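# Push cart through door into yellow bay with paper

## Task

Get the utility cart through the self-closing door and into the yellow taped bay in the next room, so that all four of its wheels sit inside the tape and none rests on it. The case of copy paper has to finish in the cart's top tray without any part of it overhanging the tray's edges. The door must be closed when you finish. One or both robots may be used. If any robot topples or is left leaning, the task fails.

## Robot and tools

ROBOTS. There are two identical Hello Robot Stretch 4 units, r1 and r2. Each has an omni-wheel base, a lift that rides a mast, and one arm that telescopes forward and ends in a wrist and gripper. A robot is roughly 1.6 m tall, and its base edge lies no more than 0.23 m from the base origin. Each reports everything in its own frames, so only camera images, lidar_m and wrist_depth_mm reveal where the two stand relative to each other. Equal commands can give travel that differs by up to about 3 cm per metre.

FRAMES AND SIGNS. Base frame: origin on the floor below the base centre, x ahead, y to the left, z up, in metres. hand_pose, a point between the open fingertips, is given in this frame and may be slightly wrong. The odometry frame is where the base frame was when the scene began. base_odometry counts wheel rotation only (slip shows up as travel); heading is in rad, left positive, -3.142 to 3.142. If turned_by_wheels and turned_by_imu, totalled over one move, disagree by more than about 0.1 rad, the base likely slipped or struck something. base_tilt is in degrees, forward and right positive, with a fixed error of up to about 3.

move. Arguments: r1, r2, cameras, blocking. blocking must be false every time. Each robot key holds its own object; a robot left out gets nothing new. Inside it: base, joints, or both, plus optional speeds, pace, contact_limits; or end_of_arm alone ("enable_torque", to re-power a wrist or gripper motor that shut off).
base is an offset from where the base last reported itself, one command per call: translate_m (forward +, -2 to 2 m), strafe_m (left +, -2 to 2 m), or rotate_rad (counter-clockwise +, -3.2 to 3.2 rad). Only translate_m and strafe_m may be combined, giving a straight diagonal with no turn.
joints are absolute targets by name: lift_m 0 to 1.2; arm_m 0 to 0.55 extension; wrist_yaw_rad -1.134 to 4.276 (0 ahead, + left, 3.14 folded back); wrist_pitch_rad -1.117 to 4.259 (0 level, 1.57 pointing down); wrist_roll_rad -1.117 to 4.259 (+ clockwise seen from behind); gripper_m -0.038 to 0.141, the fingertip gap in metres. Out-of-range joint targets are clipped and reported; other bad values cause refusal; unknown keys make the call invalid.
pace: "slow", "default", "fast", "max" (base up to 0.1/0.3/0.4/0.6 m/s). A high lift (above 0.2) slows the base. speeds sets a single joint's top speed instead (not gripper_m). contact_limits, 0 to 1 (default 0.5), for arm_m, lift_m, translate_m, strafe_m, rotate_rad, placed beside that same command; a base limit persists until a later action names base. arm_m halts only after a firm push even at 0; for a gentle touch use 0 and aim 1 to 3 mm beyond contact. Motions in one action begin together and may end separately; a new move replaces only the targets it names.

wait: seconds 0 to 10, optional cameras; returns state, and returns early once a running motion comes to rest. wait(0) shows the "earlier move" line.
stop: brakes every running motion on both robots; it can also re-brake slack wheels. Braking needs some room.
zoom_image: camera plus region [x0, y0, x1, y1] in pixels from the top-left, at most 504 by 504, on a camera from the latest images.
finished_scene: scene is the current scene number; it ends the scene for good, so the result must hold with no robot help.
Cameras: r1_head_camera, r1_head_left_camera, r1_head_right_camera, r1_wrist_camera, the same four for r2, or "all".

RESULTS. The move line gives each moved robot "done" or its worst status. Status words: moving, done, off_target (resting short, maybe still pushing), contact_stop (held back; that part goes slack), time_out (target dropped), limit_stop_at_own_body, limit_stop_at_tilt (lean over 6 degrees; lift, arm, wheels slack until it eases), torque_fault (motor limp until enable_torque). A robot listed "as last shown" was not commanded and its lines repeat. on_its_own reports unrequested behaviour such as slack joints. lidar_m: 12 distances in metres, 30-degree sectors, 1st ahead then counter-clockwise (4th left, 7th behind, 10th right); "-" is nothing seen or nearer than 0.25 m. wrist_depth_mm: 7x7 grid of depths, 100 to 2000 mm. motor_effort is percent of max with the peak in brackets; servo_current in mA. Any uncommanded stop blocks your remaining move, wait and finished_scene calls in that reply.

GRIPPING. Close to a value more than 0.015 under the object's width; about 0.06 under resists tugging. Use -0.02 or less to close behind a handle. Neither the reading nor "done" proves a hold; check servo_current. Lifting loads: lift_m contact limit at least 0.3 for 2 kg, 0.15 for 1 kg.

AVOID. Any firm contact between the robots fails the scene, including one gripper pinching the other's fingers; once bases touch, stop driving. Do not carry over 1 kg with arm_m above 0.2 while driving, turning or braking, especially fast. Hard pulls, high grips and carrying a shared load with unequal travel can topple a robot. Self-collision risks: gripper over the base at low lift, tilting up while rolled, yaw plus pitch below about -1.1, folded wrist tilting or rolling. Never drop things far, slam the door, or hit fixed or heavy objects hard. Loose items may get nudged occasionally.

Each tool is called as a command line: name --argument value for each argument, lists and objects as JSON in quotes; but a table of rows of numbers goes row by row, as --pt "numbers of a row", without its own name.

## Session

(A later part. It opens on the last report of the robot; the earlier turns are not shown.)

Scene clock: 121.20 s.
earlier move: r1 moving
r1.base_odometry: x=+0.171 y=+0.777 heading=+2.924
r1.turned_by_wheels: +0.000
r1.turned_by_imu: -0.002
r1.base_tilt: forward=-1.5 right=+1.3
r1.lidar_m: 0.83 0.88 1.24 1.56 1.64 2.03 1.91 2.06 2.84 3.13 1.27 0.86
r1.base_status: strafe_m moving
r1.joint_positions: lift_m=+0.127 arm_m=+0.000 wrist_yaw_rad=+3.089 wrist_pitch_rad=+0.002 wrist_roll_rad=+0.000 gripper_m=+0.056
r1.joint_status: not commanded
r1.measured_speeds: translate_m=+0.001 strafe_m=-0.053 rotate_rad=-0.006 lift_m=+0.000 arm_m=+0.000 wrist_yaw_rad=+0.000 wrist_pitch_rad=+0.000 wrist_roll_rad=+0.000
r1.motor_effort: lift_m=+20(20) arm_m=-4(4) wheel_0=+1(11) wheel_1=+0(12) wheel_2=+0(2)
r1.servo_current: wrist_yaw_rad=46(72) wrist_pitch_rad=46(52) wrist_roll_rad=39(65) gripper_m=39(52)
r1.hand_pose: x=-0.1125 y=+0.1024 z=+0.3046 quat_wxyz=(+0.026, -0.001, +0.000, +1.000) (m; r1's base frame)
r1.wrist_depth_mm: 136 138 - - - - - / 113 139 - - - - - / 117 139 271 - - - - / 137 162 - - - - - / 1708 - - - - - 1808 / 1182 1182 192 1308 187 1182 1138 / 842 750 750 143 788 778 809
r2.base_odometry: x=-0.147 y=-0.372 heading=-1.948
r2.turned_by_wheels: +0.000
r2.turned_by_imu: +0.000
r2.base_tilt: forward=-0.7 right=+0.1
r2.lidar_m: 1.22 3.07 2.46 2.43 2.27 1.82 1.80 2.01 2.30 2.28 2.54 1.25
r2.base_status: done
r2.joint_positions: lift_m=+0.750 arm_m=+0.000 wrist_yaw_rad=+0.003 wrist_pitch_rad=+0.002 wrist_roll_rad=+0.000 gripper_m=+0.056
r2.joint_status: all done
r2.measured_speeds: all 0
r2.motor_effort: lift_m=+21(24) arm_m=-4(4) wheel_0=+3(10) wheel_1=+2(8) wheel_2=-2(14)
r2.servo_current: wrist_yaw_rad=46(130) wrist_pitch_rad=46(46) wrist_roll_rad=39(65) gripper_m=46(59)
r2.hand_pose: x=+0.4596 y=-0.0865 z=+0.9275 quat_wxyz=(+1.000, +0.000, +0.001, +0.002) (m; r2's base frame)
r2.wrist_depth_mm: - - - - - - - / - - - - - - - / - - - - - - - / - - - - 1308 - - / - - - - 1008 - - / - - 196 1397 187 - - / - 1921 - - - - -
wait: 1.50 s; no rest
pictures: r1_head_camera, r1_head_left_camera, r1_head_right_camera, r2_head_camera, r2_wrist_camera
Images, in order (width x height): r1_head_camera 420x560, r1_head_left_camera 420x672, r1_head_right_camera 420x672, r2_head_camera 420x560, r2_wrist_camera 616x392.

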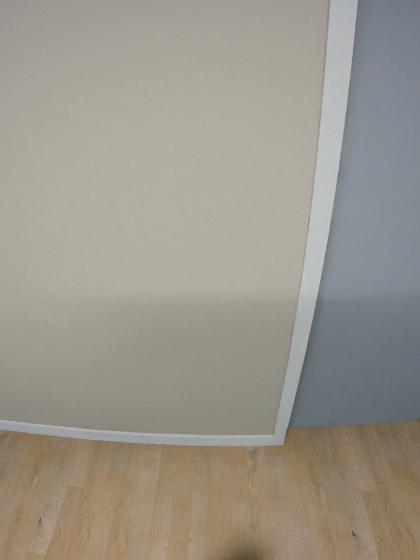

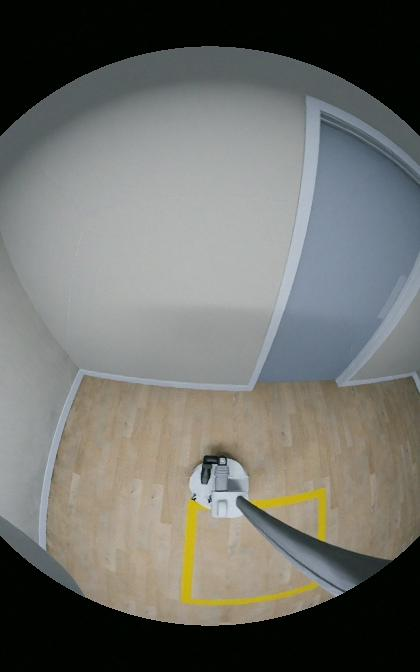

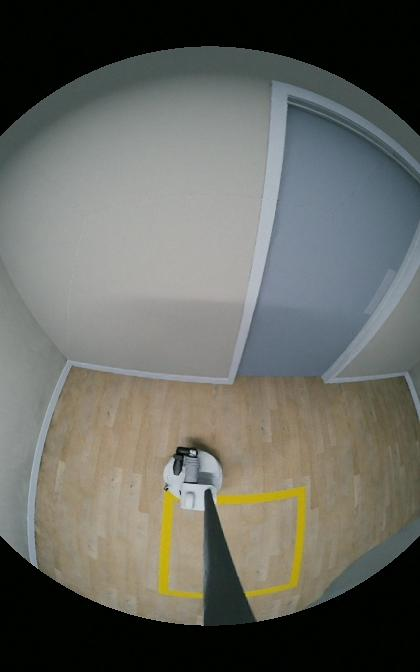

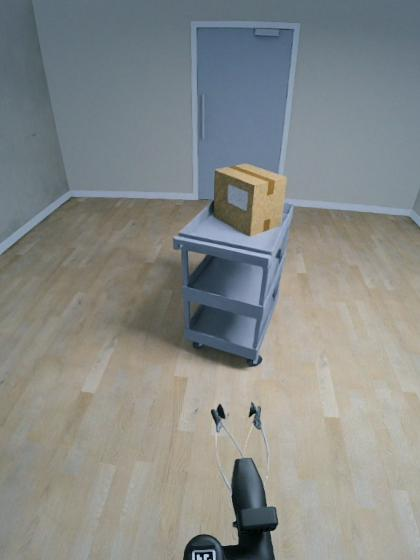

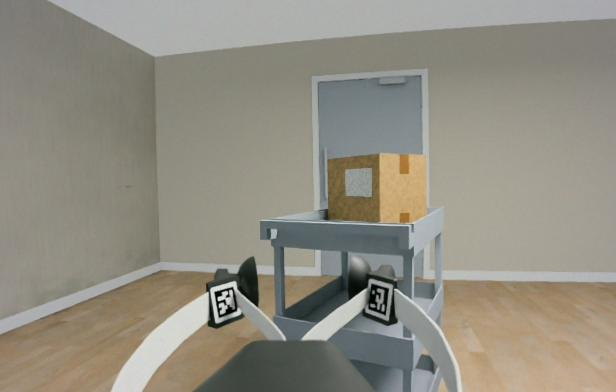

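move --r1 '{"base": {"strafe_m": -0.7}}' --r2 '{"base": {"translate_m": 0.25, "strafe_m": 0.05}, "joints": {"lift_m": 0.85}}' --blocking false

wait --seconds 2.5

wait --seconds 1.5 --cameras '["r1_head_camera","r1_head_left_camera","r1_head_right_camera","r2_head_camera","r2_wrist_camera"]'

zoom_image --camera "r2_head_camera" --region '[150, 150, 330, 390]'

zoom_image --camera "r2_wrist_camera" --region '[200, 150, 500, 392]'

Scene clock: 135.67 s.
earlier move: r1 done
move: r1 moving; r2 moving
r1.base_odometry: x=+0.180 y=+0.817 heading=+2.925
r1.turned_by_wheels: +0.000
r1.turned_by_imu: +0.000
r1.base_tilt: forward=-1.6 right=+1.3
r1.lidar_m: 0.82 0.89 1.23 1.60 1.67 2.02 1.93 2.05 2.85 3.09 1.30 0.86
r1.base_status: strafe_m moving
r1.joint_positions: lift_m=+0.127 arm_m=+0.000 wrist_yaw_rad=+3.089 wrist_pitch_rad=+0.002 wrist_roll_rad=+0.000 gripper_m=+0.056
r1.joint_status: not commanded
r1.measured_speeds: translate_m=-0.001 strafe_m=-0.139 rotate_rad=+0.004 lift_m=+0.000 arm_m=+0.000 wrist_yaw_rad=+0.000 wrist_pitch_rad=+0.000 wrist_roll_rad=+0.000
r1.motor_effort: lift_m=+20(20) arm_m=-4(4) wheel_0=+9(11) wheel_1=-8(10) wheel_2=+0(2)
r1.servo_current: wrist_yaw_rad=52(52) wrist_pitch_rad=33(52) wrist_roll_rad=46(52) gripper_m=39(46)
r1.hand_pose: x=-0.1125 y=+0.1024 z=+0.3046 quat_wxyz=(+0.026, -0.001, +0.000, +1.000) (m; r1's base frame)
r1.wrist_depth_mm: 136 138 - - - - - / 114 139 - - - - - / 118 140 272 - - - - / 137 162 - - - - - / 1618 - - - - - 1808 / 1182 1205 191 1336 187 1182 1118 / 854 732 741 143 798 778 820
r2.base_odometry: x=-0.153 y=-0.403 heading=-1.948
r2.turned_by_wheels: +0.000
r2.turned_by_imu: +0.001
r2.base_tilt: forward=-0.7 right=+0.1
r2.lidar_m: 1.18 3.04 2.43 2.41 2.30 1.86 1.83 2.03 2.32 2.30 2.53 1.22
r2.base_status: translate_m moving; strafe_m moving
r2.joint_positions: lift_m=+0.788 arm_m=+0.000 wrist_yaw_rad=+0.003 wrist_pitch_rad=+0.002 wrist_roll_rad=+0.000 gripper_m=+0.056
r2.joint_status: lift_m moving
r2.measured_speeds: translate_m=+0.120 strafe_m=+0.023 rotate_rad=+0.001 lift_m=+0.146 arm_m=+0.000 wrist_yaw_rad=+0.000 wrist_pitch_rad=+0.000 wrist_roll_rad=+0.000
r2.motor_effort: lift_m=+23(24) arm_m=-4(4) wheel_0=+6(9) wheel_1=+9(10) wheel_2=-13(13)
r2.servo_current: wrist_yaw_rad=39(52) wrist_pitch_rad=46(46) wrist_roll_rad=52(52) gripper_m=52(52)
r2.hand_pose: x=+0.4596 y=-0.0866 z=+0.9654 quat_wxyz=(+1.000, +0.000, +0.001, +0.001) (m; r2's base frame)
r2.wrist_depth_mm: - - - - - - - / - - - - - - - / - - - - - - - / - - - - 1308 - - / - - - - 1229 - - / - - 196 1499 187 - - / - - - - - - -
pictures: none

Scene clock: 137.47 s.
earlier move: r1 moving; r2 done
r1.base_odometry: x=+0.288 y=+1.304 heading=+2.925
r1.turned_by_wheels: +0.000
r1.turned_by_imu: -0.003
r1.base_tilt: forward=-1.6 right=+1.3
r1.lidar_m: 0.90 0.86 1.20 2.10 2.20 2.02 1.93 2.05 2.74 2.60 1.16 0.95
r1.base_status: strafe_m moving
r1.joint_positions: lift_m=+0.127 arm_m=+0.000 wrist_yaw_rad=+3.089 wrist_pitch_rad=+0.002 wrist_roll_rad=+0.000 gripper_m=+0.056
r1.joint_status: not commanded
r1.measured_speeds: translate_m=+0.000 strafe_m=-0.300 rotate_rad=-0.001 lift_m=+0.000 arm_m=+0.000 wrist_yaw_rad=+0.000 wrist_pitch_rad=+0.000 wrist_roll_rad=+0.000
r1.motor_effort: lift_m=+20(20) arm_m=-4(4) wheel_0=+7(13) wheel_1=-5(11) wheel_2=+0(2)
r1.servo_current: wrist_yaw_rad=52(72) wrist_pitch_rad=39(52) wrist_roll_rad=46(59) gripper_m=39(46)
r1.hand_pose: x=-0.1125 y=+0.1024 z=+0.3046 quat_wxyz=(+0.026, -0.001, +0.000, +1.000) (m; r1's base frame)
r1.wrist_depth_mm: 136 138 - - - - - / 113 139 - - - - - / 118 140 272 - - - - / 137 162 - - - - - / 1708 - - - - - - / 1160 1229 193 1229 187 1281 1160 / 866 750 750 798 788 778 768
r2.base_odometry: x=-0.193 y=-0.623 heading=-1.948
r2.turned_by_wheels: +0.000
r2.turned_by_imu: +0.001
r2.base_tilt: forward=-0.7 right=+0.1
r2.lidar_m: 1.00 2.93 2.39 2.33 2.56 2.06 2.02 2.23 2.39 2.35 2.64 0.99
r2.base_status: done
r2.joint_positions: lift_m=+0.850 arm_m=+0.000 wrist_yaw_rad=+0.003 wrist_pitch_rad=+0.002 wrist_roll_rad=+0.000 gripper_m=+0.056
r2.joint_status: all done
r2.measured_speeds: all 0
r2.motor_effort: lift_m=+21(25) arm_m=-4(4) wheel_0=+3(10) wheel_1=+2(10) wheel_2=-2(14)
r2.servo_current: wrist_yaw_rad=39(59) wrist_pitch_rad=39(52) wrist_roll_rad=46(65) gripper_m=52(52)
r2.hand_pose: x=+0.4595 y=-0.0866 z=+1.0275 quat_wxyz=(+1.000, +0.000, +0.001, +0.001) (m; r2's base frame)
r2.wrist_depth_mm: - - - - - - - / - - - - - - - / - - - - - - - / - - - - 1078 - - / - - - - 1060 - - / - - 196 891 188 - - / - - - - - 1921 -
wait: 1.80 of 2.5 s (r2 has come to rest)
pictures: none

Scene clock: 138.83 s.
earlier move: r1 done
r1.base_odometry: x=+0.323 y=+1.465 heading=+2.925
r1.turned_by_wheels: +0.000
r1.turned_by_imu: -0.001
r1.base_tilt: forward=-1.6 right=+1.3
r1.lidar_m: 0.87 0.94 1.22 2.24 2.36 2.01 1.95 2.05 2.53 2.44 1.19 0.96
r1.base_status: done
r1.joint_positions: lift_m=+0.127 arm_m=+0.000 wrist_yaw_rad=+3.089 wrist_pitch_rad=+0.002 wrist_roll_rad=+0.000 gripper_m=+0.056
r1.joint_status: not commanded
r1.measured_speeds: all 0
r1.motor_effort: lift_m=+20(20) arm_m=-4(4) wheel_0=+1(13) wheel_1=+1(11) wheel_2=+0(2)
r1.servo_current: wrist_yaw_rad=59(72) wrist_pitch_rad=39(52) wrist_roll_rad=39(65) gripper_m=39(46)
r1.hand_pose: x=-0.1125 y=+0.1024 z=+0.3046 quat_wxyz=(+0.026, -0.001, +0.000, +1.000) (m; r1's base frame)
r1.wrist_depth_mm: 136 139 - - - - - / 113 139 - - - - - / 117 140 271 - - - - / 137 161 - - - - - / 1661 - - - - - - / 1182 1205 194 1205 187 1138 1255 / 831 741 750 798 788 778 809
r2.base_odometry: x=-0.193 y=-0.623 heading=-1.948
r2.turned_by_wheels: +0.000
r2.turned_by_imu: +0.000
r2.base_tilt: forward=-0.7 right=+0.1
r2.lidar_m: 0.99 2.92 2.38 2.34 2.58 2.07 2.05 2.25 2.41 2.37 2.64 0.99
r2.base_status: done
r2.joint_positions: lift_m=+0.850 arm_m=+0.000 wrist_yaw_rad=+0.003 wrist_pitch_rad=+0.002 wrist_roll_rad=+0.000 gripper_m=+0.056
r2.joint_status: all done
r2.measured_speeds: all 0
r2.motor_effort: lift_m=+21(25) arm_m=-4(4) wheel_0=+3(10) wheel_1=+2(10) wheel_2=-2(14)
r2.servo_current: wrist_yaw_rad=33(59) wrist_pitch_rad=39(52) wrist_roll_rad=46(65) gripper_m=52(59)
r2.hand_pose: x=+0.4595 y=-0.0866 z=+1.0275 quat_wxyz=(+1.000, +0.000, +0.001, +0.001) (m; r2's base frame)
r2.wrist_depth_mm: - - - - - - - / - - - - - - - / - - - - - - - / - - - - 1098 - - / - - - - 1060 - - / - - 196 878 189 - - / - - - - - 1921 -
wait: 1.37 of 1.5 s (r1 has come to rest)
pictures: r1_head_camera, r1_head_left_camera, r1_head_right_camera, r2_head_camera, r2_wrist_camera
Images, in order (width x height): r1_head_camera 420x560, r1_head_left_camera 420x672, r1_head_right_camera 420x672, r2_head_camera 420x560, r2_wrist_camera 616x392.

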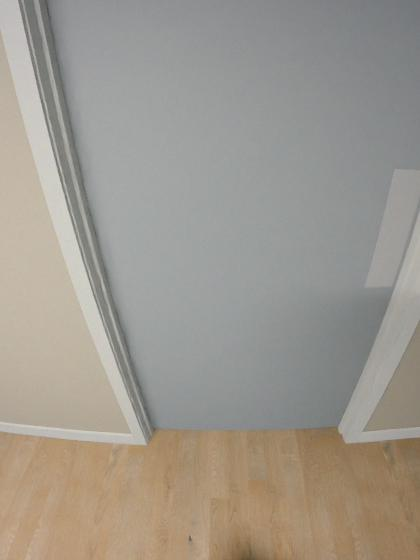

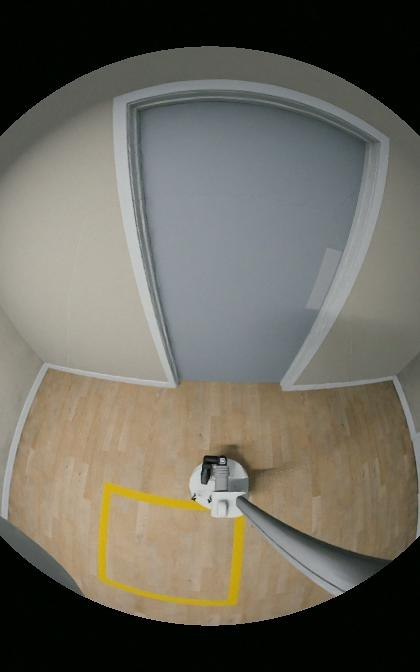

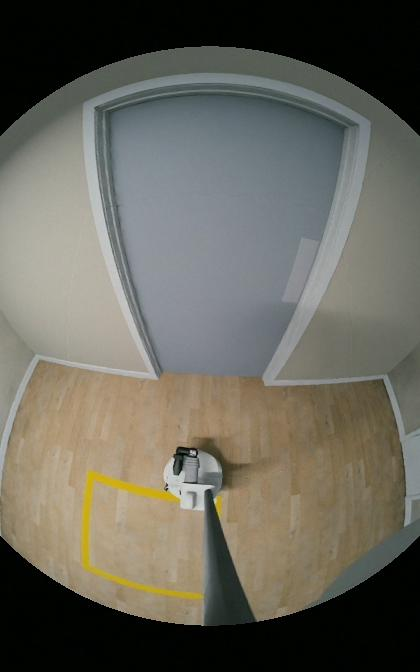

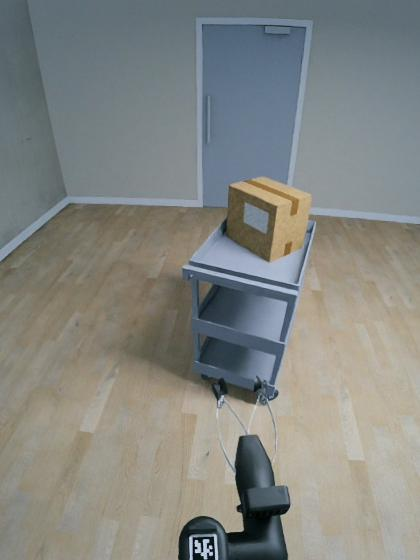

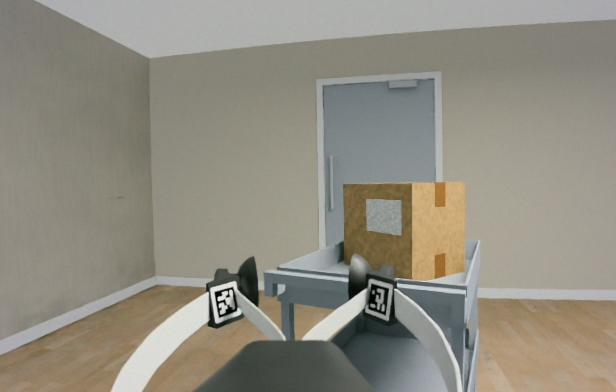

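Scaled by 2.100 from the camera's 420x560 image, which has a finer 1200x1600 frame.

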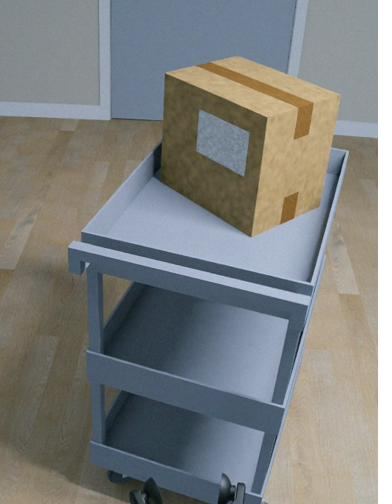

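Scaled by 1.680.

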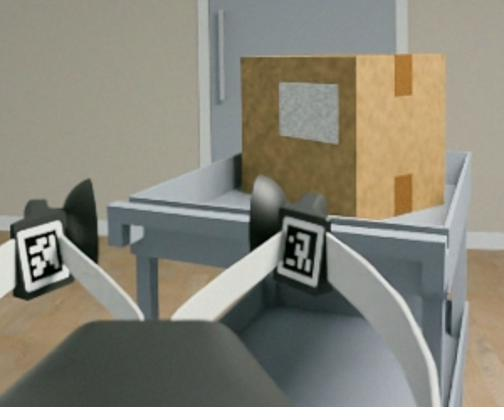

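move --r1 '{"base": {"strafe_m": -0.18}}' --r2 '{"base": {"translate_m": 0.40, "strafe_m": 0.145}, "joints": {"gripper_m": 0.1, "wrist_roll_rad": 1.57}}' --blocking false

wait --seconds 2.5

wait --seconds 1.5

move --r2 '{"base": {"rotate_rad": -0.33}}' --blocking false

wait --seconds 2 --cameras '["r1_head_camera","r2_head_camera","r2_wrist_camera", "r2_head_right_camera"]'

zoom_image --camera "r2_head_camera" --region '[100, 150, 330, 450]'

Scene clock: 238.80 s.
move: r1 moving; r2 moving
r1.base_odometry: x=+0.331 y=+1.500 heading=+2.925
r1.turned_by_wheels: +0.000
r1.turned_by_imu: +0.000
r1.base_tilt: forward=-1.6 right=+1.2
r1.lidar_m: 0.90 0.93 1.20 2.29 2.37 2.03 1.93 2.07 2.52 2.41 1.17 0.94
r1.base_status: strafe_m moving
r1.joint_positions: lift_m=+0.127 arm_m=+0.000 wrist_yaw_rad=+3.089 wrist_pitch_rad=+0.002 wrist_roll_rad=+0.000 gripper_m=+0.056
r1.joint_status: not commanded
r1.measured_speeds: translate_m=+0.000 strafe_m=-0.141 rotate_rad=+0.001 lift_m=+0.000 arm_m=+0.000 wrist_yaw_rad=+0.000 wrist_pitch_rad=+0.000 wrist_roll_rad=+0.000
r1.motor_effort: lift_m=+20(20) arm_m=-4(4) wheel_0=+12(12) wheel_1=-10(10) wheel_2=+0(1)
r1.servo_current: wrist_yaw_rad=52(59) wrist_pitch_rad=46(52) wrist_roll_rad=46(59) gripper_m=39(52)
r1.hand_pose: x=-0.1125 y=+0.1024 z=+0.3046 quat_wxyz=(+0.026, -0.001, +0.000, +1.000) (m; r1's base frame)
r1.wrist_depth_mm: 136 139 - - - - - / 113 139 - - - - - / 118 140 274 - - - - / 137 162 - - - - - / 1661 - - - - - - / 1182 1182 192 1182 187 1160 1229 / 842 750 750 798 788 768 820
r2.base_odometry: x=-0.194 y=-0.656 heading=-1.948
r2.turned_by_wheels: +0.000
r2.turned_by_imu: +0.001
r2.base_tilt: forward=-0.7 right=+0.0
r2.lidar_m: 0.99 2.91 2.37 2.30 2.59 2.08 2.07 2.27 2.42 2.40 2.67 0.96
r2.base_status: translate_m moving; strafe_m moving
r2.joint_positions: lift_m=+0.850 arm_m=+0.000 wrist_yaw_rad=+0.003 wrist_pitch_rad=+0.002 wrist_roll_rad=+0.589 gripper_m=+0.075
r2.joint_status: wrist_roll_rad moving; gripper_m moving
r2.measured_speeds: translate_m=+0.120 strafe_m=+0.044 rotate_rad=-0.004 lift_m=+0.000 arm_m=+0.000 wrist_yaw_rad=+0.000 wrist_pitch_rad=+0.000 wrist_roll_rad=+1.820
r2.motor_effort: lift_m=+21(21) arm_m=-4(4) wheel_0=+4(8) wheel_1=+10(10) wheel_2=-13(13)
r2.servo_current: wrist_yaw_rad=46(52) wrist_pitch_rad=46(46) wrist_roll_rad=78(104) gripper_m=85(85)
r2.hand_pose: x=+0.4595 y=-0.0866 z=+1.0275 quat_wxyz=(+0.957, +0.290, +0.001, +0.001) (m; r2's base frame)
r2.wrist_depth_mm: - - - - - - - / - - - - - - - / - - - - 1042 - - / - - - - 1042 1078 - / - - - - 778 750 1921 / - - 190 - 187 - 1430 / - - - - - - -
pictures: none

Scene clock: 240.17 s.
earlier move: r1 done; r2 moving
r1.base_odometry: x=+0.362 y=+1.641 heading=+2.925
r1.turned_by_wheels: +0.000
r1.turned_by_imu: -0.001
r1.base_tilt: forward=-1.6 right=+1.3
r1.lidar_m: 0.89 0.95 1.18 2.45 2.54 2.02 1.94 2.07 2.34 2.26 1.17 0.93
r1.base_status: done
r1.joint_positions: lift_m=+0.127 arm_m=+0.000 wrist_yaw_rad=+3.089 wrist_pitch_rad=+0.002 wrist_roll_rad=+0.000 gripper_m=+0.056
r1.joint_status: not commanded
r1.measured_speeds: all 0
r1.motor_effort: lift_m=+20(20) arm_m=-4(4) wheel_0=+3(12) wheel_1=+1(11) wheel_2=+1(1)
r1.servo_current: wrist_yaw_rad=39(65) wrist_pitch_rad=39(52) wrist_roll_rad=39(72) gripper_m=39(52)
r1.hand_pose: x=-0.1125 y=+0.1024 z=+0.3046 quat_wxyz=(+0.026, -0.001, +0.000, +1.000) (m; r1's base frame)
r1.wrist_depth_mm: 137 138 - - - - - / 113 139 - - - - - / 117 140 270 - - - - / 137 163 - - - - - / 1618 - - - - - - / 1182 1182 194 1182 187 1182 1138 / 842 759 715 798 798 759 809
r2.base_odometry: x=-0.203 y=-0.987 heading=-1.948
r2.turned_by_wheels: +0.000
r2.turned_by_imu: +0.001
r2.base_tilt: forward=-0.7 right=+0.1
r2.lidar_m: 0.73 2.72 2.21 2.15 2.41 2.38 2.35 2.61 2.58 2.55 2.82 0.73
r2.base_status: translate_m moving; strafe_m moving
r2.joint_positions: lift_m=+0.850 arm_m=+0.000 wrist_yaw_rad=+0.003 wrist_pitch_rad=+0.002 wrist_roll_rad=+1.568 gripper_m=+0.100
r2.joint_status: all done
r2.measured_speeds: translate_m=+0.175 strafe_m=+0.064 rotate_rad=+0.002 lift_m=+0.000 arm_m=+0.000 wrist_yaw_rad=+0.000 wrist_pitch_rad=+0.000 wrist_roll_rad=+0.000
r2.motor_effort: lift_m=+21(21) arm_m=-4(4) wheel_0=+5(8) wheel_1=+3(11) wheel_2=-4(14)
r2.servo_current: wrist_yaw_rad=39(59) wrist_pitch_rad=39(46) wrist_roll_rad=52(104) gripper_m=46(98)
r2.hand_pose: x=+0.4595 y=-0.0866 z=+1.0275 quat_wxyz=(+0.708, +0.706, +0.001, +0.000) (m; r2's base frame)
r2.wrist_depth_mm: - - - 683 676 480 - / - - - 809 788 517 - / - - - - 878 564 - / - - - - - 1756 1397 / - - - - - - 1430 / - - 193 - 194 1808 1430 / - - - - - - 1430
wait: 1.37 of 2.5 s (r1 has come to rest)
pictures: none

Scene clock: 241.13 s.
earlier move: r2 done
r1.base_odometry: x=+0.362 y=+1.641 heading=+2.925
r1.turned_by_wheels: +0.000
r1.turned_by_imu: +0.000
r1.base_tilt: forward=-1.6 right=+1.3
r1.lidar_m: 0.89 0.93 1.20 2.44 2.56 2.03 1.94 2.04 2.33 2.27 1.18 0.94
r1.base_status: done
r1.joint_positions: lift_m=+0.127 arm_m=+0.000 wrist_yaw_rad=+3.089 wrist_pitch_rad=+0.002 wrist_roll_rad=+0.000 gripper_m=+0.056
r1.joint_status: not commanded
r1.measured_speeds: all 0
r1.motor_effort: lift_m=+20(20) arm_m=-4(4) wheel_0=+3(12) wheel_1=+1(11) wheel_2=+1(1)
r1.servo_current: wrist_yaw_rad=59(65) wrist_pitch_rad=46(52) wrist_roll_rad=52(78) gripper_m=39(52)
r1.hand_pose: x=-0.1125 y=+0.1024 z=+0.3046 quat_wxyz=(+0.026, -0.001, +0.000, +1.000) (m; r1's base frame)
r1.wrist_depth_mm: 136 139 - - - - - / 113 139 - - - - - / 117 139 270 - - - - / 137 163 - - - - - / 1708 - - - - - - / 1182 1205 193 1205 187 1160 1138 / 831 750 723 788 788 778 798
r2.base_odometry: x=-0.205 y=-1.048 heading=-1.948
r2.turned_by_wheels: +0.000
r2.turned_by_imu: +0.000
r2.base_tilt: forward=-0.7 right=+0.0
r2.lidar_m: 0.69 2.68 2.18 2.14 2.35 2.45 2.41 2.68 2.62 2.57 2.83 0.67
r2.base_status: done
r2.joint_positions: lift_m=+0.850 arm_m=+0.000 wrist_yaw_rad=+0.003 wrist_pitch_rad=+0.002 wrist_roll_rad=+1.568 gripper_m=+0.100
r2.joint_status: all done
r2.measured_speeds: all 0
r2.motor_effort: lift_m=+21(21) arm_m=-4(4) wheel_0=+4(8) wheel_1=+1(11) wheel_2=-4(14)
r2.servo_current: wrist_yaw_rad=52(59) wrist_pitch_rad=39(46) wrist_roll_rad=39(104) gripper_m=52(98)
r2.hand_pose: x=+0.4595 y=-0.0866 z=+1.0275 quat_wxyz=(+0.708, +0.706, +0.001, +0.000) (m; r2's base frame)
r2.wrist_depth_mm: - - - 676 668 436 - / - - - 788 759 459 - / - - - - 904 508 - / - - - - - 549 1366 / - - - - - - 1464 / - - 192 - 193 1863 1430 / - - - - - - 1499
wait: 0.97 of 1.5 s (r2 has come to rest)
pictures: none

Scene clock: 241.63 s.
move: r2 moving
r1: as last shown
r1.lidar_m: 0.89 0.93 1.19 2.44 2.52 2.02 1.94 2.07 2.36 2.26 1.18 0.91
r1.motor_effort: lift_m=+20(20) arm_m=-4(4) wheel_0=+2(3) wheel_1=+1(2) wheel_2=+1(1)
r1.servo_current: wrist_yaw_rad=33(52) wrist_pitch_rad=39(46) wrist_roll_rad=39(52) gripper_m=39(46)
r1.wrist_depth_mm: 137 139 - - - - - / 113 139 - - - - - / 117 140 268 - - - - / 137 163 - - - - - / 1661 - - - - - - / 1205 1205 194 1205 188 1138 1138 / 854 750 707 809 798 778 820
r2.base_odometry: x=-0.205 y=-1.048 heading=-2.181
r2.turned_by_wheels: -0.234
r2.turned_by_imu: -0.227
r2.base_tilt: forward=-0.7 right=+0.1
r2.lidar_m: 0.67 3.34 2.29 2.14 2.19 2.55 2.39 2.46 2.76 2.57 2.65 0.69
r2.base_status: rotate_rad moving
r2.joint_positions: lift_m=+0.850 arm_m=+0.000 wrist_yaw_rad=+0.003 wrist_pitch_rad=+0.002 wrist_roll_rad=+1.568 gripper_m=+0.100
r2.joint_status: not commanded
r2.measured_speeds: translate_m=-0.002 strafe_m=+0.002 rotate_rad=-0.654 lift_m=+0.000 arm_m=+0.000 wrist_yaw_rad=-0.002 wrist_pitch_rad=+0.000 wrist_roll_rad=+0.000
r2.motor_effort: lift_m=+21(21) arm_m=-4(4) wheel_0=+6(12) wheel_1=+6(10) wheel_2=+5(10)
r2.servo_current: wrist_yaw_rad=46(52) wrist_pitch_rad=39(46) wrist_roll_rad=52(59) gripper_m=46(59)
r2.hand_pose: x=+0.4595 y=-0.0867 z=+1.0275 quat_wxyz=(+0.708, +0.706, +0.001, +0.000) (m; r2's base frame)
r2.wrist_depth_mm: - - - - - 459 798 / - - - 788 759 469 - / - - - 732 723 492 - / - - - 878 809 512 - / - - - - 809 535 - / - - 192 - 194 1708 1464 / - - - - - - 1430
pictures: none

Scene clock: 242.23 s.
earlier move: r2 done
r1.base_odometry: x=+0.362 y=+1.641 heading=+2.925
r1.turned_by_wheels: +0.000
r1.turned_by_imu: +0.000
r1.base_tilt: forward=-1.6 right=+1.2
r1.lidar_m: 0.89 0.92 1.20 2.44 2.54 2.01 1.95 2.08 2.34 2.25 1.19 0.92
r1.base_status: not commanded
r1.joint_positions: lift_m=+0.127 arm_m=+0.000 wrist_yaw_rad=+3.089 wrist_pitch_rad=+0.002 wrist_roll_rad=+0.000 gripper_m=+0.056
r1.joint_status: not commanded
r1.measured_speeds: all 0
r1.motor_effort: lift_m=+20(20) arm_m=-4(4) wheel_0=+3(3) wheel_1=+2(2) wheel_2=+1(1)
r1.servo_current: wrist_yaw_rad=39(65) wrist_pitch_rad=39(46) wrist_roll_rad=39(65) gripper_m=39(52)
r1.hand_pose: x=-0.1125 y=+0.1024 z=+0.3046 quat_wxyz=(+0.026, -0.001, +0.000, +1.000) (m; r1's base frame)
r1.wrist_depth_mm: 136 138 - - - - - / 113 139 - - - - - / 117 140 268 - - - - / 137 163 - - - - - / 1618 - - - - - - / 1205 1182 193 1205 187 1182 1138 / 842 750 715 798 798 778 820
r2.base_odometry: x=-0.205 y=-1.048 heading=-2.277
r2.turned_by_wheels: -0.095
r2.turned_by_imu: -0.093
r2.base_tilt: forward=-0.7 right=+0.1
r2.lidar_m: 0.68 3.43 2.40 2.14 2.15 2.67 2.41 2.43 2.85 2.59 2.60 0.69
r2.base_status: done
r2.joint_positions: lift_m=+0.850 arm_m=+0.000 wrist_yaw_rad=+0.003 wrist_pitch_rad=+0.002 wrist_roll_rad=+1.568 gripper_m=+0.100
r2.joint_status: not commanded
r2.measured_speeds: all 0
r2.motor_effort: lift_m=+21(21) arm_m=-4(4) wheel_0=+4(12) wheel_1=+4(10) wheel_2=+4(10)
r2.servo_current: wrist_yaw_rad=46(59) wrist_pitch_rad=39(46) wrist_roll_rad=59(59) gripper_m=59(59)
r2.hand_pose: x=+0.4595 y=-0.0867 z=+1.0275 quat_wxyz=(+0.708, +0.706, +0.001, +0.000) (m; r2's base frame)
r2.wrist_depth_mm: - - - - - 1921 1430 / - - - - - 492 - / - - - 820 778 504 - / - - - 778 750 512 - / - - - 904 820 521 - / - - 193 - 192 1661 - / - - - - - 549 1308
wait: 0.60 of 2 s (r2 has come to rest)
pictures: r1_head_camera, r2_head_camera, r2_head_right_camera, r2_wrist_camera
Images, in order (width x height): r1_head_camera 420x560, r2_head_camera 420x560, r2_head_right_camera 420x672, r2_wrist_camera 616x392.

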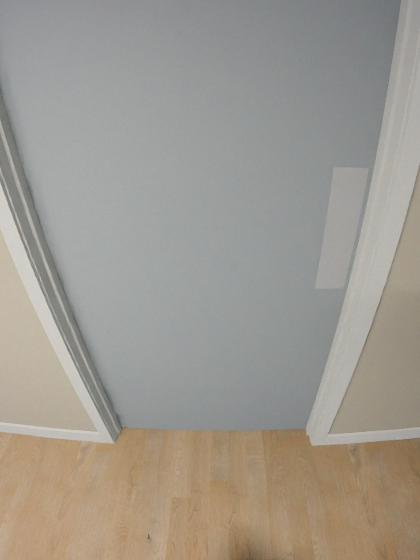

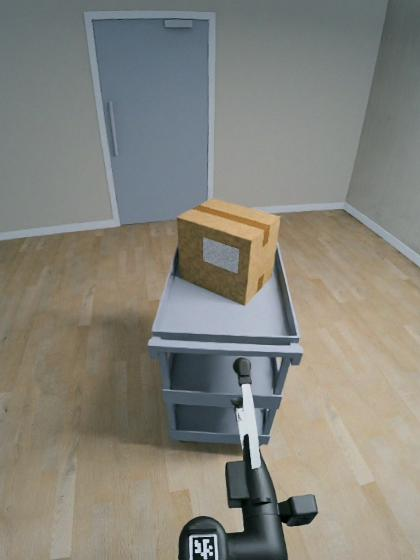

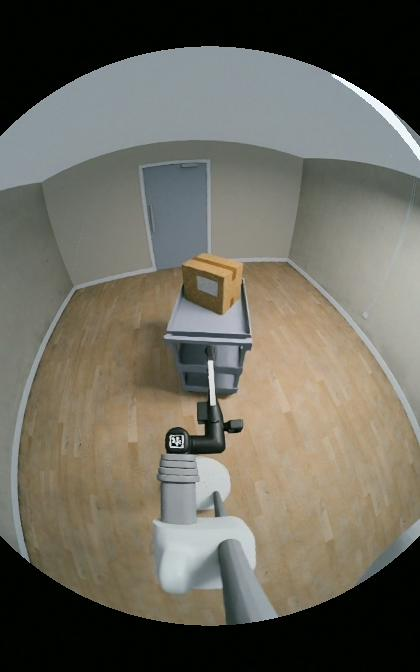

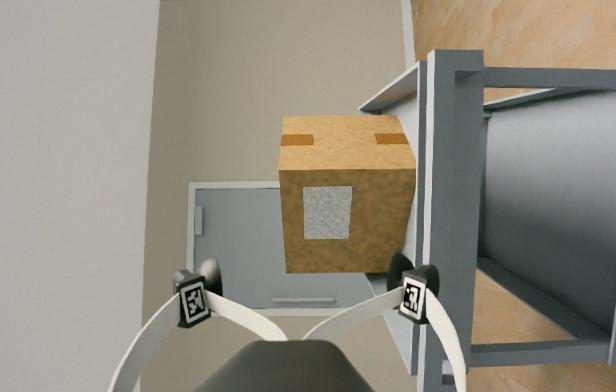

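Scaled by 1.680 from the camera's 420x560 image, which has a finer 1200x1600 frame.

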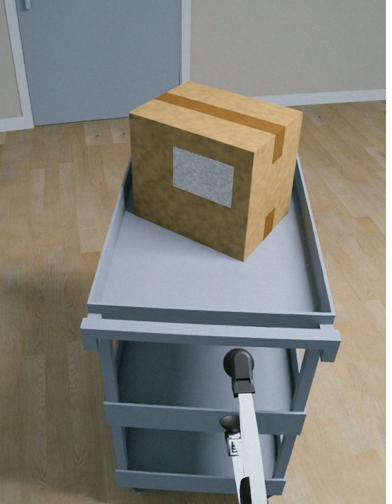

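move --r2 '{"base": {"rotate_rad": -0.11}, "joints": {"lift_m": 0.60}}' --blocking false

wait --seconds 2

move --r2 '{"base": {"strafe_m": 0.085}}' --blocking false

wait --seconds 2 --cameras '["r2_head_camera","r2_wrist_camera"]'

zoom_image --camera "r2_head_camera" --region '[100, 150, 330, 450]'

Scene clock: 262.63 s.
move: r2 moving
r1: as last shown
r1.base_tilt: forward=-1.6 right=+1.3
r1.lidar_m: 0.90 0.96 1.20 2.43 2.53 2.02 1.94 2.06 2.37 2.25 1.19 0.91
r1.motor_effort: lift_m=+20(20) arm_m=-4(4) wheel_0=+2(3) wheel_1=+1(2) wheel_2=+1(1)
r1.servo_current: wrist_yaw_rad=65(65) wrist_pitch_rad=46(52) wrist_roll_rad=46(65) gripper_m=46(46)
r1.wrist_depth_mm: 136 138 - - - - - / 113 139 - - - - - / 117 140 270 - - - - / 137 163 - - - - - / 1661 - - - - - - / 1205 1160 194 1205 187 1160 1118 / 842 741 699 809 798 778 820
r2.base_odometry: x=-0.205 y=-1.048 heading=-2.386
r2.turned_by_wheels: -0.109
r2.turned_by_imu: -0.106
r2.base_tilt: forward=-0.7 right=+0.1
r2.lidar_m: 0.67 0.73 2.55 2.17 2.15 2.50 2.41 2.41 2.77 2.59 2.60 0.71
r2.base_status: rotate_rad moving
r2.joint_positions: lift_m=+0.812 arm_m=+0.000 wrist_yaw_rad=+0.002 wrist_pitch_rad=+0.002 wrist_roll_rad=+1.568 gripper_m=+0.100
r2.joint_status: lift_m moving
r2.measured_speeds: translate_m=+0.000 strafe_m=+0.000 rotate_rad=+0.000 lift_m=-0.146 arm_m=+0.000 wrist_yaw_rad=+0.000 wrist_pitch_rad=+0.000 wrist_roll_rad=+0.000
r2.motor_effort: lift_m=+12(19) arm_m=-4(4) wheel_0=+2(10) wheel_1=+3(10) wheel_2=+4(11)
r2.servo_current: wrist_yaw_rad=52(65) wrist_pitch_rad=39(46) wrist_roll_rad=39(59) gripper_m=46(59)
r2.hand_pose: x=+0.4595 y=-0.0867 z=+0.9901 quat_wxyz=(+0.708, +0.706, +0.001, +0.000) (m; r2's base frame)
r2.wrist_depth_mm: - - - - - 1983 1366 / - - - - - - 1366 / - - - - 517 1618 1366 / - - - 820 521 1060 - / - - - 778 525 - - / - - 193 854 193 - - / - - - - 466 - -
pictures: none

Scene clock: 264.23 s.
earlier move: r2 done
r1.base_odometry: x=+0.362 y=+1.641 heading=+2.925
r1.turned_by_wheels: +0.000
r1.turned_by_imu: +0.000
r1.base_tilt: forward=-1.6 right=+1.2
r1.lidar_m: 0.89 0.94 1.20 2.44 2.55 2.02 1.94 2.05 2.35 2.27 1.16 0.93
r1.base_status: not commanded
r1.joint_positions: lift_m=+0.127 arm_m=+0.000 wrist_yaw_rad=+3.089 wrist_pitch_rad=+0.002 wrist_roll_rad=+0.000 gripper_m=+0.056
r1.joint_status: not commanded
r1.measured_speeds: all 0
r1.motor_effort: lift_m=+20(20) arm_m=-4(4) wheel_0=+2(3) wheel_1=+1(2) wheel_2=+1(1)
r1.servo_current: wrist_yaw_rad=46(72) wrist_pitch_rad=46(52) wrist_roll_rad=52(65) gripper_m=39(46)
r1.hand_pose: x=-0.1125 y=+0.1024 z=+0.3046 quat_wxyz=(+0.026, -0.001, +0.000, +1.000) (m; r1's base frame)
r1.wrist_depth_mm: 136 138 - - - - - / 113 139 - - - - - / 117 140 270 - - - - / 137 163 - - - - - / 1708 - - - - - - / 1205 1182 193 1205 188 1138 1138 / 854 741 707 809 788 788 820
r2.base_odometry: x=-0.205 y=-1.048 heading=-2.386
r2.turned_by_wheels: +0.000
r2.turned_by_imu: +0.000
r2.base_tilt: forward=-0.7 right=+0.1
r2.lidar_m: 0.67 0.72 2.52 2.15 2.13 2.50 2.40 2.41 2.76 2.60 2.59 0.69
r2.base_status: done
r2.joint_positions: lift_m=+0.600 arm_m=+0.000 wrist_yaw_rad=+0.002 wrist_pitch_rad=+0.002 wrist_roll_rad=+1.568 gripper_m=+0.100
r2.joint_status: all done
r2.measured_speeds: all 0
r2.motor_effort: lift_m=+14(19) arm_m=-4(4) wheel_0=+2(10) wheel_1=+2(10) wheel_2=+5(11)
r2.servo_current: wrist_yaw_rad=39(65) wrist_pitch_rad=39(46) wrist_roll_rad=39(65) gripper_m=52(59)
r2.hand_pose: x=+0.4595 y=-0.0867 z=+0.7781 quat_wxyz=(+0.708, +0.706, +0.001, +0.000) (m; r2's base frame)
r2.wrist_depth_mm: - - - - - 1537 1060 / - - - - - 1537 1078 / - - - 517 - 521 1025 / - - 750 - - 521 - / - - 521 - 1138 521 - / - - 195 525 193 525 - / - - - - - 530 1138
wait: 1.60 of 2 s (r2 has come to rest)
pictures: none

Scene clock: 264.73 s.
move: r2 moving
r1: as last shown
r1.base_tilt: forward=-1.6 right=+1.3
r1.lidar_m: 0.90 0.96 1.20 2.43 2.56 2.04 1.96 2.06 2.36 2.28 1.21 0.92
r1.motor_effort: lift_m=+20(20) arm_m=-4(4) wheel_0=+3(3) wheel_1=+1(2) wheel_2=+1(1)
r1.servo_current: wrist_yaw_rad=39(72) wrist_pitch_rad=39(46) wrist_roll_rad=39(72) gripper_m=46(52)
r1.wrist_depth_mm: 136 138 - - - - - / 113 139 - - - - - / 117 140 270 - - - - / 137 163 - - - - - / 1661 - - - - - - / 1205 1205 194 1205 187 1138 1118 / 854 750 723 798 798 778 809
r2.base_odometry: x=-0.180 y=-1.074 heading=-2.386
r2.turned_by_wheels: +0.000
r2.turned_by_imu: +0.000
r2.base_tilt: forward=-0.7 right=+0.1
r2.lidar_m: 0.68 3.31 2.51 2.14 2.11 2.48 2.40 2.42 2.82 2.61 2.61 0.69
r2.base_status: strafe_m moving
r2.joint_positions: lift_m=+0.600 arm_m=+0.000 wrist_yaw_rad=+0.002 wrist_pitch_rad=+0.002 wrist_roll_rad=+1.568 gripper_m=+0.100
r2.joint_status: not commanded
r2.measured_speeds: translate_m=+0.001 strafe_m=+0.141 rotate_rad=-0.007 lift_m=+0.000 arm_m=+0.000 wrist_yaw_rad=+0.000 wrist_pitch_rad=+0.000 wrist_roll_rad=+0.000
r2.motor_effort: lift_m=+14(14) arm_m=-4(4) wheel_0=-12(12) wheel_1=+10(12) wheel_2=-1(3)
r2.servo_current: wrist_yaw_rad=52(52) wrist_pitch_rad=46(46) wrist_roll_rad=46(59) gripper_m=59(59)
r2.hand_pose: x=+0.4595 y=-0.0867 z=+0.7781 quat_wxyz=(+0.708, +0.706, +0.001, +0.000) (m; r2's base frame)
r2.wrist_depth_mm: - - - - - 1499 1060 / - - - - - 1464 1060 / - - 904 521 - 517 - / - - 741 - - 525 - / - - 521 - 1138 525 - / - - 195 521 192 521 - / - - - - - 530 1078
pictures: none

Scene clock: 265.60 s.
earlier move: r2 done
r1.base_odometry: x=+0.362 y=+1.641 heading=+2.925
r1.turned_by_wheels: +0.000
r1.turned_by_imu: +0.000
r1.base_tilt: forward=-1.5 right=+1.3
r1.lidar_m: 0.90 0.92 1.22 2.43 2.55 2.01 1.94 2.05 2.34 2.28 1.22 0.90
r1.base_status: not commanded
r1.joint_positions: lift_m=+0.127 arm_m=+0.000 wrist_yaw_rad=+3.089 wrist_pitch_rad=+0.002 wrist_roll_rad=+0.000 gripper_m=+0.056
r1.joint_status: not commanded
r1.measured_speeds: all 0
r1.motor_effort: lift_m=+20(20) arm_m=-4(4) wheel_0=+2(3) wheel_1=+1(2) wheel_2=+1(1)
r1.servo_current: wrist_yaw_rad=39(72) wrist_pitch_rad=52(52) wrist_roll_rad=65(72) gripper_m=46(52)
r1.hand_pose: x=-0.1125 y=+0.1024 z=+0.3046 quat_wxyz=(+0.026, -0.001, +0.000, +1.000) (m; r1's base frame)
r1.wrist_depth_mm: 136 139 - - - - - / 113 139 - - - - - / 117 139 270 - - - - / 137 163 - - - - - / 1661 - - - - - - / 1160 1205 193 1205 187 1160 1138 / 854 750 715 798 798 778 820
r2.base_odometry: x=-0.147 y=-1.110 heading=-2.386
r2.turned_by_wheels: +0.000
r2.turned_by_imu: +0.000
r2.base_tilt: forward=-0.7 right=+0.1
r2.lidar_m: 0.67 3.30 2.43 2.09 2.05 2.40 2.45 2.41 2.80 2.67 2.67 0.71
r2.base_status: done
r2.joint_positions: lift_m=+0.600 arm_m=+0.000 wrist_yaw_rad=+0.002 wrist_pitch_rad=+0.002 wrist_roll_rad=+1.568 gripper_m=+0.100
r2.joint_status: not commanded
r2.measured_speeds: all 0
r2.motor_effort: lift_m=+14(14) arm_m=-4(4) wheel_0=-2(12) wheel_1=+2(12) wheel_2=+0(3)
r2.servo_current: wrist_yaw_rad=39(65) wrist_pitch_rad=39(46) wrist_roll_rad=59(59) gripper_m=46(59)
r2.hand_pose: x=+0.4595 y=-0.0867 z=+0.7781 quat_wxyz=(+0.708, +0.706, +0.001, +0.000) (m; r2's base frame)
r2.wrist_depth_mm: - - - - - 1576 1060 / - - - 521 - 517 1042 / - - 798 521 - 521 - / - - 741 - - 521 - / - - 521 525 1118 521 - / - - 195 517 194 525 1160 / - - - - 549 530 976
wait: 0.87 of 2 s (r2 has come to rest)
pictures: r2_head_camera, r2_wrist_camera
Images, in order (width x height): r2_head_camera 420x560, r2_wrist_camera 616x392.

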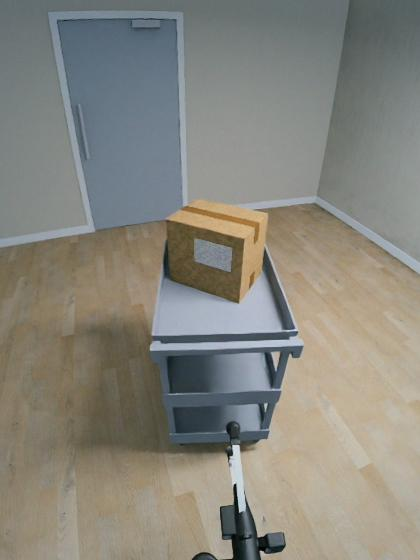

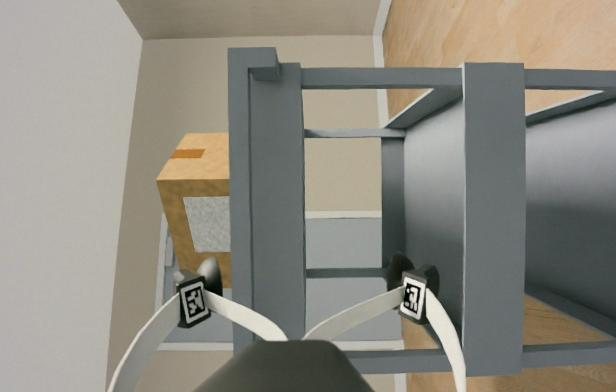

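Scaled by 1.680 from the camera's 420x560 image, which has a finer 1200x1600 frame.

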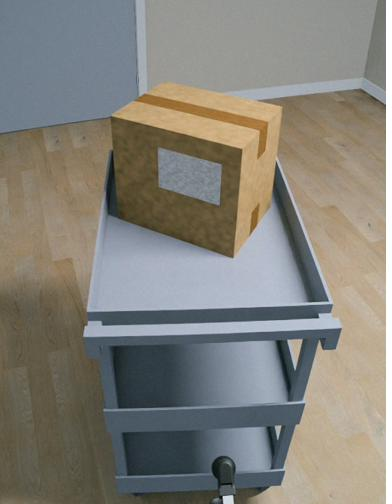

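move --r2 '{"base": {"translate_m": 0.08}, "joints": {"lift_m": 0.67}}' --blocking false

wait --seconds 2 --cameras '["r2_head_camera","r2_wrist_camera"]'

Scene clock: 296.63 s.
move: r2 moving
r1: as last shown
r1.base_tilt: forward=-1.6 right=+1.3
r1.lidar_m: 0.88 0.94 1.20 2.43 2.57 2.03 1.94 2.05 2.34 2.25 1.17 0.92
r1.servo_current: wrist_yaw_rad=65(65) wrist_pitch_rad=46(46) wrist_roll_rad=33(72) gripper_m=46(46)
r1.wrist_depth_mm: 136 138 - - - - - / 113 139 - - - - - / 117 140 270 - - - - / 137 163 - - - - - / 1708 - - - - - - / 1182 1205 194 1182 187 1160 1138 / 854 750 715 798 798 778 809
r2.base_odometry: x=-0.169 y=-1.131 heading=-2.386
r2.turned_by_wheels: +0.000
r2.turned_by_imu: +0.001
r2.base_tilt: forward=-0.7 right=+0.1
r2.lidar_m: 0.65 3.29 2.45 2.09 2.08 2.45 2.47 2.45 2.85 2.65 2.66 0.71
r2.base_status: translate_m moving
r2.joint_positions: lift_m=+0.637 arm_m=+0.000 wrist_yaw_rad=+0.002 wrist_pitch_rad=+0.002 wrist_roll_rad=+1.568 gripper_m=+0.100
r2.joint_status: lift_m moving
r2.measured_speeds: translate_m=+0.122 strafe_m=-0.001 rotate_rad=+0.003 lift_m=+0.141 arm_m=+0.000 wrist_yaw_rad=+0.000 wrist_pitch_rad=+0.000 wrist_roll_rad=+0.000
r2.motor_effort: lift_m=+25(25) arm_m=-4(4) wheel_0=+8(12) wheel_1=+7(9) wheel_2=-12(13)
r2.servo_current: wrist_yaw_rad=33(65) wrist_pitch_rad=39(52) wrist_roll_rad=46(52) gripper_m=46(52)
r2.hand_pose: x=+0.4595 y=-0.0867 z=+0.8153 quat_wxyz=(+0.708, +0.706, +0.001, +0.000) (m; r2's base frame)
r2.wrist_depth_mm: - - - - - 1576 1118 / - - - 488 - 492 488 / - - 854 496 - 492 492 / - - 732 492 - 492 492 / - - 788 492 - 496 492 / - - 192 496 195 496 500 / - - - - - 508 508
pictures: none

Scene clock: 297.57 s.
earlier move: r2 done
r1.base_odometry: x=+0.362 y=+1.641 heading=+2.925
r1.turned_by_wheels: +0.000
r1.turned_by_imu: +0.000
r1.base_tilt: forward=-1.5 right=+1.3
r1.lidar_m: 0.88 0.95 1.21 2.45 2.56 2.02 1.93 2.04 2.35 2.24 1.21 0.89
r1.base_status: not commanded
r1.joint_positions: lift_m=+0.127 arm_m=+0.000 wrist_yaw_rad=+3.089 wrist_pitch_rad=+0.002 wrist_roll_rad=+0.000 gripper_m=+0.056
r1.joint_status: not commanded
r1.measured_speeds: all 0
r1.motor_effort: lift_m=+20(20) arm_m=-4(4) wheel_0=+3(3) wheel_1=+1(2) wheel_2=+1(1)
r1.servo_current: wrist_yaw_rad=46(65) wrist_pitch_rad=39(46) wrist_roll_rad=65(72) gripper_m=39(52)
r1.hand_pose: x=-0.1125 y=+0.1024 z=+0.3046 quat_wxyz=(+0.026, -0.001, +0.000, +1.000) (m; r1's base frame)
r1.wrist_depth_mm: 136 139 - - - - - / 113 139 - - - - - / 117 140 270 - - - - / 137 163 - - - - - / 1661 - - - - - - / 1182 1205 195 1182 188 1182 1118 / 842 750 707 798 798 778 809
r2.base_odometry: x=-0.205 y=-1.164 heading=-2.386
r2.turned_by_wheels: +0.000
r2.turned_by_imu: +0.000
r2.base_tilt: forward=-0.7 right=+0.1
r2.lidar_m: 0.59 3.22 2.46 2.10 2.09 2.45 2.52 2.51 2.92 2.66 2.64 0.63
r2.base_status: done
r2.joint_positions: lift_m=+0.670 arm_m=+0.000 wrist_yaw_rad=+0.002 wrist_pitch_rad=+0.002 wrist_roll_rad=+1.568 gripper_m=+0.100
r2.joint_status: all done
r2.measured_speeds: all 0
r2.motor_effort: lift_m=+21(25) arm_m=-4(4) wheel_0=+3(12) wheel_1=+4(9) wheel_2=-2(13)
r2.servo_current: wrist_yaw_rad=39(65) wrist_pitch_rad=46(52) wrist_roll_rad=33(59) gripper_m=59(59)
r2.hand_pose: x=+0.4595 y=-0.0867 z=+0.8475 quat_wxyz=(+0.708, +0.706, +0.001, +0.000) (m; r2's base frame)
r2.wrist_depth_mm: - - - - - 1708 1098 / - - - 439 - 750 439 / - - 831 439 - - 442 / - - 676 439 - - 442 / - - 741 442 - - 442 / - - 193 442 192 - 442 / - - - - - 1708 445
wait: 0.93 of 2 s (r2 has come to rest)
pictures: r2_head_camera, r2_wrist_camera
Images, in order (width x height): r2_head_camera 420x560, r2_wrist_camera 616x392.

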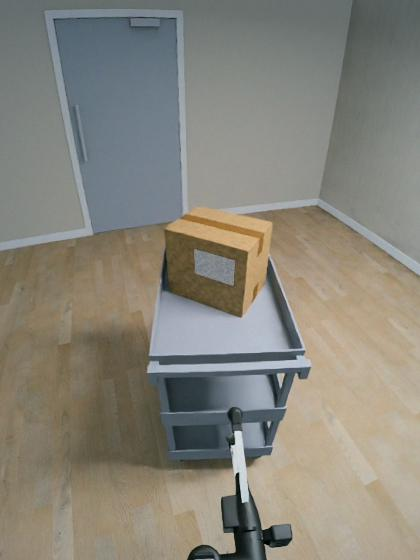

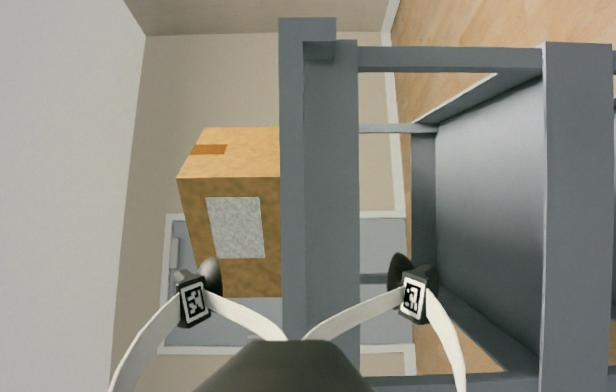

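move --r2 '{"base": {"translate_m": 0.10}, "joints": {"lift_m": 0.686}, "pace": "slow", "contact_limits": {"translate_m": 0.3}}' --blocking false

wait --seconds 3 --cameras '["r2_head_camera","r2_wrist_camera"]'

zoom_image --camera "r2_head_camera" --region '[100, 300, 330, 560]'

Scene clock: 310.20 s.
move: r2 moving
r1: as last shown
r1.base_tilt: forward=-1.6 right=+1.3
r1.lidar_m: 0.88 0.94 1.22 2.45 2.53 2.05 1.92 2.07 2.36 2.26 1.20 0.91
r1.motor_effort: lift_m=+20(20) arm_m=-4(4) wheel_0=+2(3) wheel_1=+1(2) wheel_2=+1(1)
r1.servo_current: wrist_yaw_rad=52(52) wrist_pitch_rad=39(52) wrist_roll_rad=59(59) gripper_m=46(46)
r1.wrist_depth_mm: 136 138 - - - - - / 113 139 - - - - - / 117 140 270 - - - - / 137 163 - - - - - / 1708 - - - - - - / 1182 1229 193 1182 188 1160 1138 / 854 741 707 798 798 788 809
r2.base_odometry: x=-0.214 y=-1.173 heading=-2.385
r2.turned_by_wheels: +0.000
r2.turned_by_imu: +0.001
r2.base_tilt: forward=-0.7 right=+0.1
r2.lidar_m: 0.59 3.23 2.47 2.11 2.08 2.43 2.52 2.51 2.92 2.63 2.65 0.62
r2.base_status: translate_m moving
r2.joint_positions: lift_m=+0.685 arm_m=+0.000 wrist_yaw_rad=+0.002 wrist_pitch_rad=+0.002 wrist_roll_rad=+1.568 gripper_m=+0.100
r2.joint_status: lift_m moving
r2.measured_speeds: translate_m=+0.049 strafe_m=+0.000 rotate_rad=+0.001 lift_m=+0.016 arm_m=+0.000 wrist_yaw_rad=+0.000 wrist_pitch_rad=+0.000 wrist_roll_rad=+0.000
r2.motor_effort: lift_m=+20(24) arm_m=-4(4) wheel_0=+8(8) wheel_1=+5(8) wheel_2=-10(10)
r2.servo_current: wrist_yaw_rad=33(52) wrist_pitch_rad=39(46) wrist_roll_rad=46(65) gripper_m=52(59)
r2.contact_limits: translate_m 0.3
r2.hand_pose: x=+0.4595 y=-0.0867 z=+0.8631 quat_wxyz=(+0.708, +0.706, +0.001, +0.000) (m; r2's base frame)
r2.wrist_depth_mm: - - - 410 - 1618 1098 / - - - 427 - 768 430 / - - 831 433 1042 - 433 / - - 683 430 1025 - 433 / - - 741 436 433 - 430 / - - 193 433 192 - 436 / - - - - - 1863 436
pictures: none

Scene clock: 311.97 s.
earlier move: r2 done
r1.base_odometry: x=+0.362 y=+1.641 heading=+2.925
r1.turned_by_wheels: +0.000
r1.turned_by_imu: +0.000
r1.base_tilt: forward=-1.5 right=+1.3
r1.lidar_m: 0.90 0.95 1.22 2.45 2.54 2.03 1.94 2.09 2.34 2.24 1.20 0.91
r1.base_status: not commanded
r1.joint_positions: lift_m=+0.127 arm_m=+0.000 wrist_yaw_rad=+3.089 wrist_pitch_rad=+0.002 wrist_roll_rad=+0.000 gripper_m=+0.056
r1.joint_status: not commanded
r1.measured_speeds: all 0
r1.motor_effort: lift_m=+20(20) arm_m=-4(4) wheel_0=+2(3) wheel_1=+1(2) wheel_2=+1(1)
r1.servo_current: wrist_yaw_rad=46(65) wrist_pitch_rad=39(52) wrist_roll_rad=33(65) gripper_m=39(46)
r1.hand_pose: x=-0.1125 y=+0.1024 z=+0.3046 quat_wxyz=(+0.026, -0.001, +0.000, +1.000) (m; r1's base frame)
r1.wrist_depth_mm: 136 138 - - - - - / 113 139 - - - - - / 117 139 268 - - - - / 137 163 - - - - - / 1661 - - - - - - / 1205 1182 193 1182 187 1182 1138 / 831 741 707 798 809 778 809
r2.base_odometry: x=-0.277 y=-1.233 heading=-2.385
r2.turned_by_wheels: +0.000
r2.turned_by_imu: +0.000
r2.base_tilt: forward=-0.7 right=+0.1
r2.lidar_m: 0.49 0.55 2.51 2.13 2.13 2.43 2.58 2.61 3.00 2.61 2.63 0.52
r2.base_status: done
r2.joint_positions: lift_m=+0.686 arm_m=+0.000 wrist_yaw_rad=+0.002 wrist_pitch_rad=+0.002 wrist_roll_rad=+1.568 gripper_m=+0.100
r2.joint_status: all done
r2.measured_speeds: all 0
r2.motor_effort: lift_m=+21(24) arm_m=-4(4) wheel_0=+5(9) wheel_1=+4(8) wheel_2=-7(10)
r2.servo_current: wrist_yaw_rad=46(59) wrist_pitch_rad=33(46) wrist_roll_rad=46(65) gripper_m=52(59)
r2.contact_limits: translate_m 0.3
r2.hand_pose: x=+0.4595 y=-0.0867 z=+0.8635 quat_wxyz=(+0.708, +0.706, +0.001, +0.000) (m; r2's base frame)
r2.wrist_depth_mm: - - - 322 343 355 343 / - - - 340 338 1756 - / - - 668 340 342 917 - / - - 574 342 343 946 - / - - 627 343 343 - - / - - 192 287 194 - - / - - - - - 1863 -
wait: 1.77 of 3 s (r2 has come to rest)
pictures: r2_head_camera, r2_wrist_camera
Images, in order (width x height): r2_head_camera 420x560, r2_wrist_camera 616x392.

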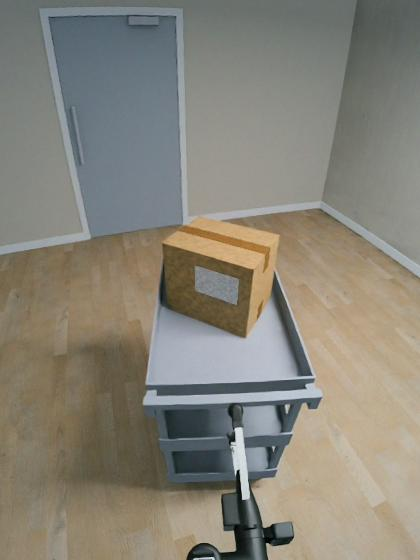

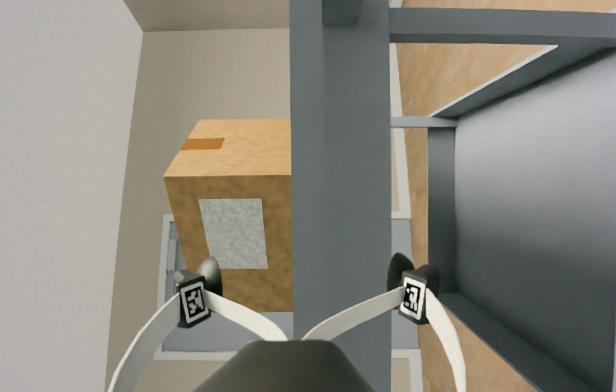

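Scaled by 1.938 from the camera's 420x560 image, which has a finer 1200x1600 frame.

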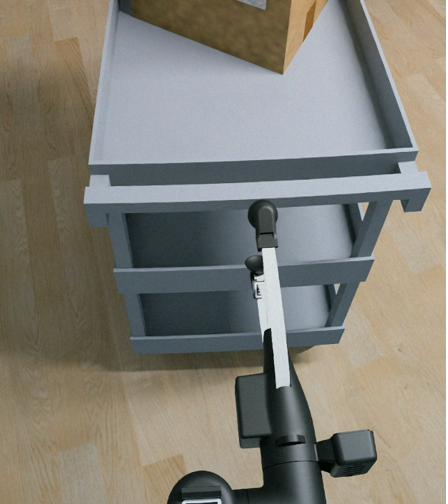

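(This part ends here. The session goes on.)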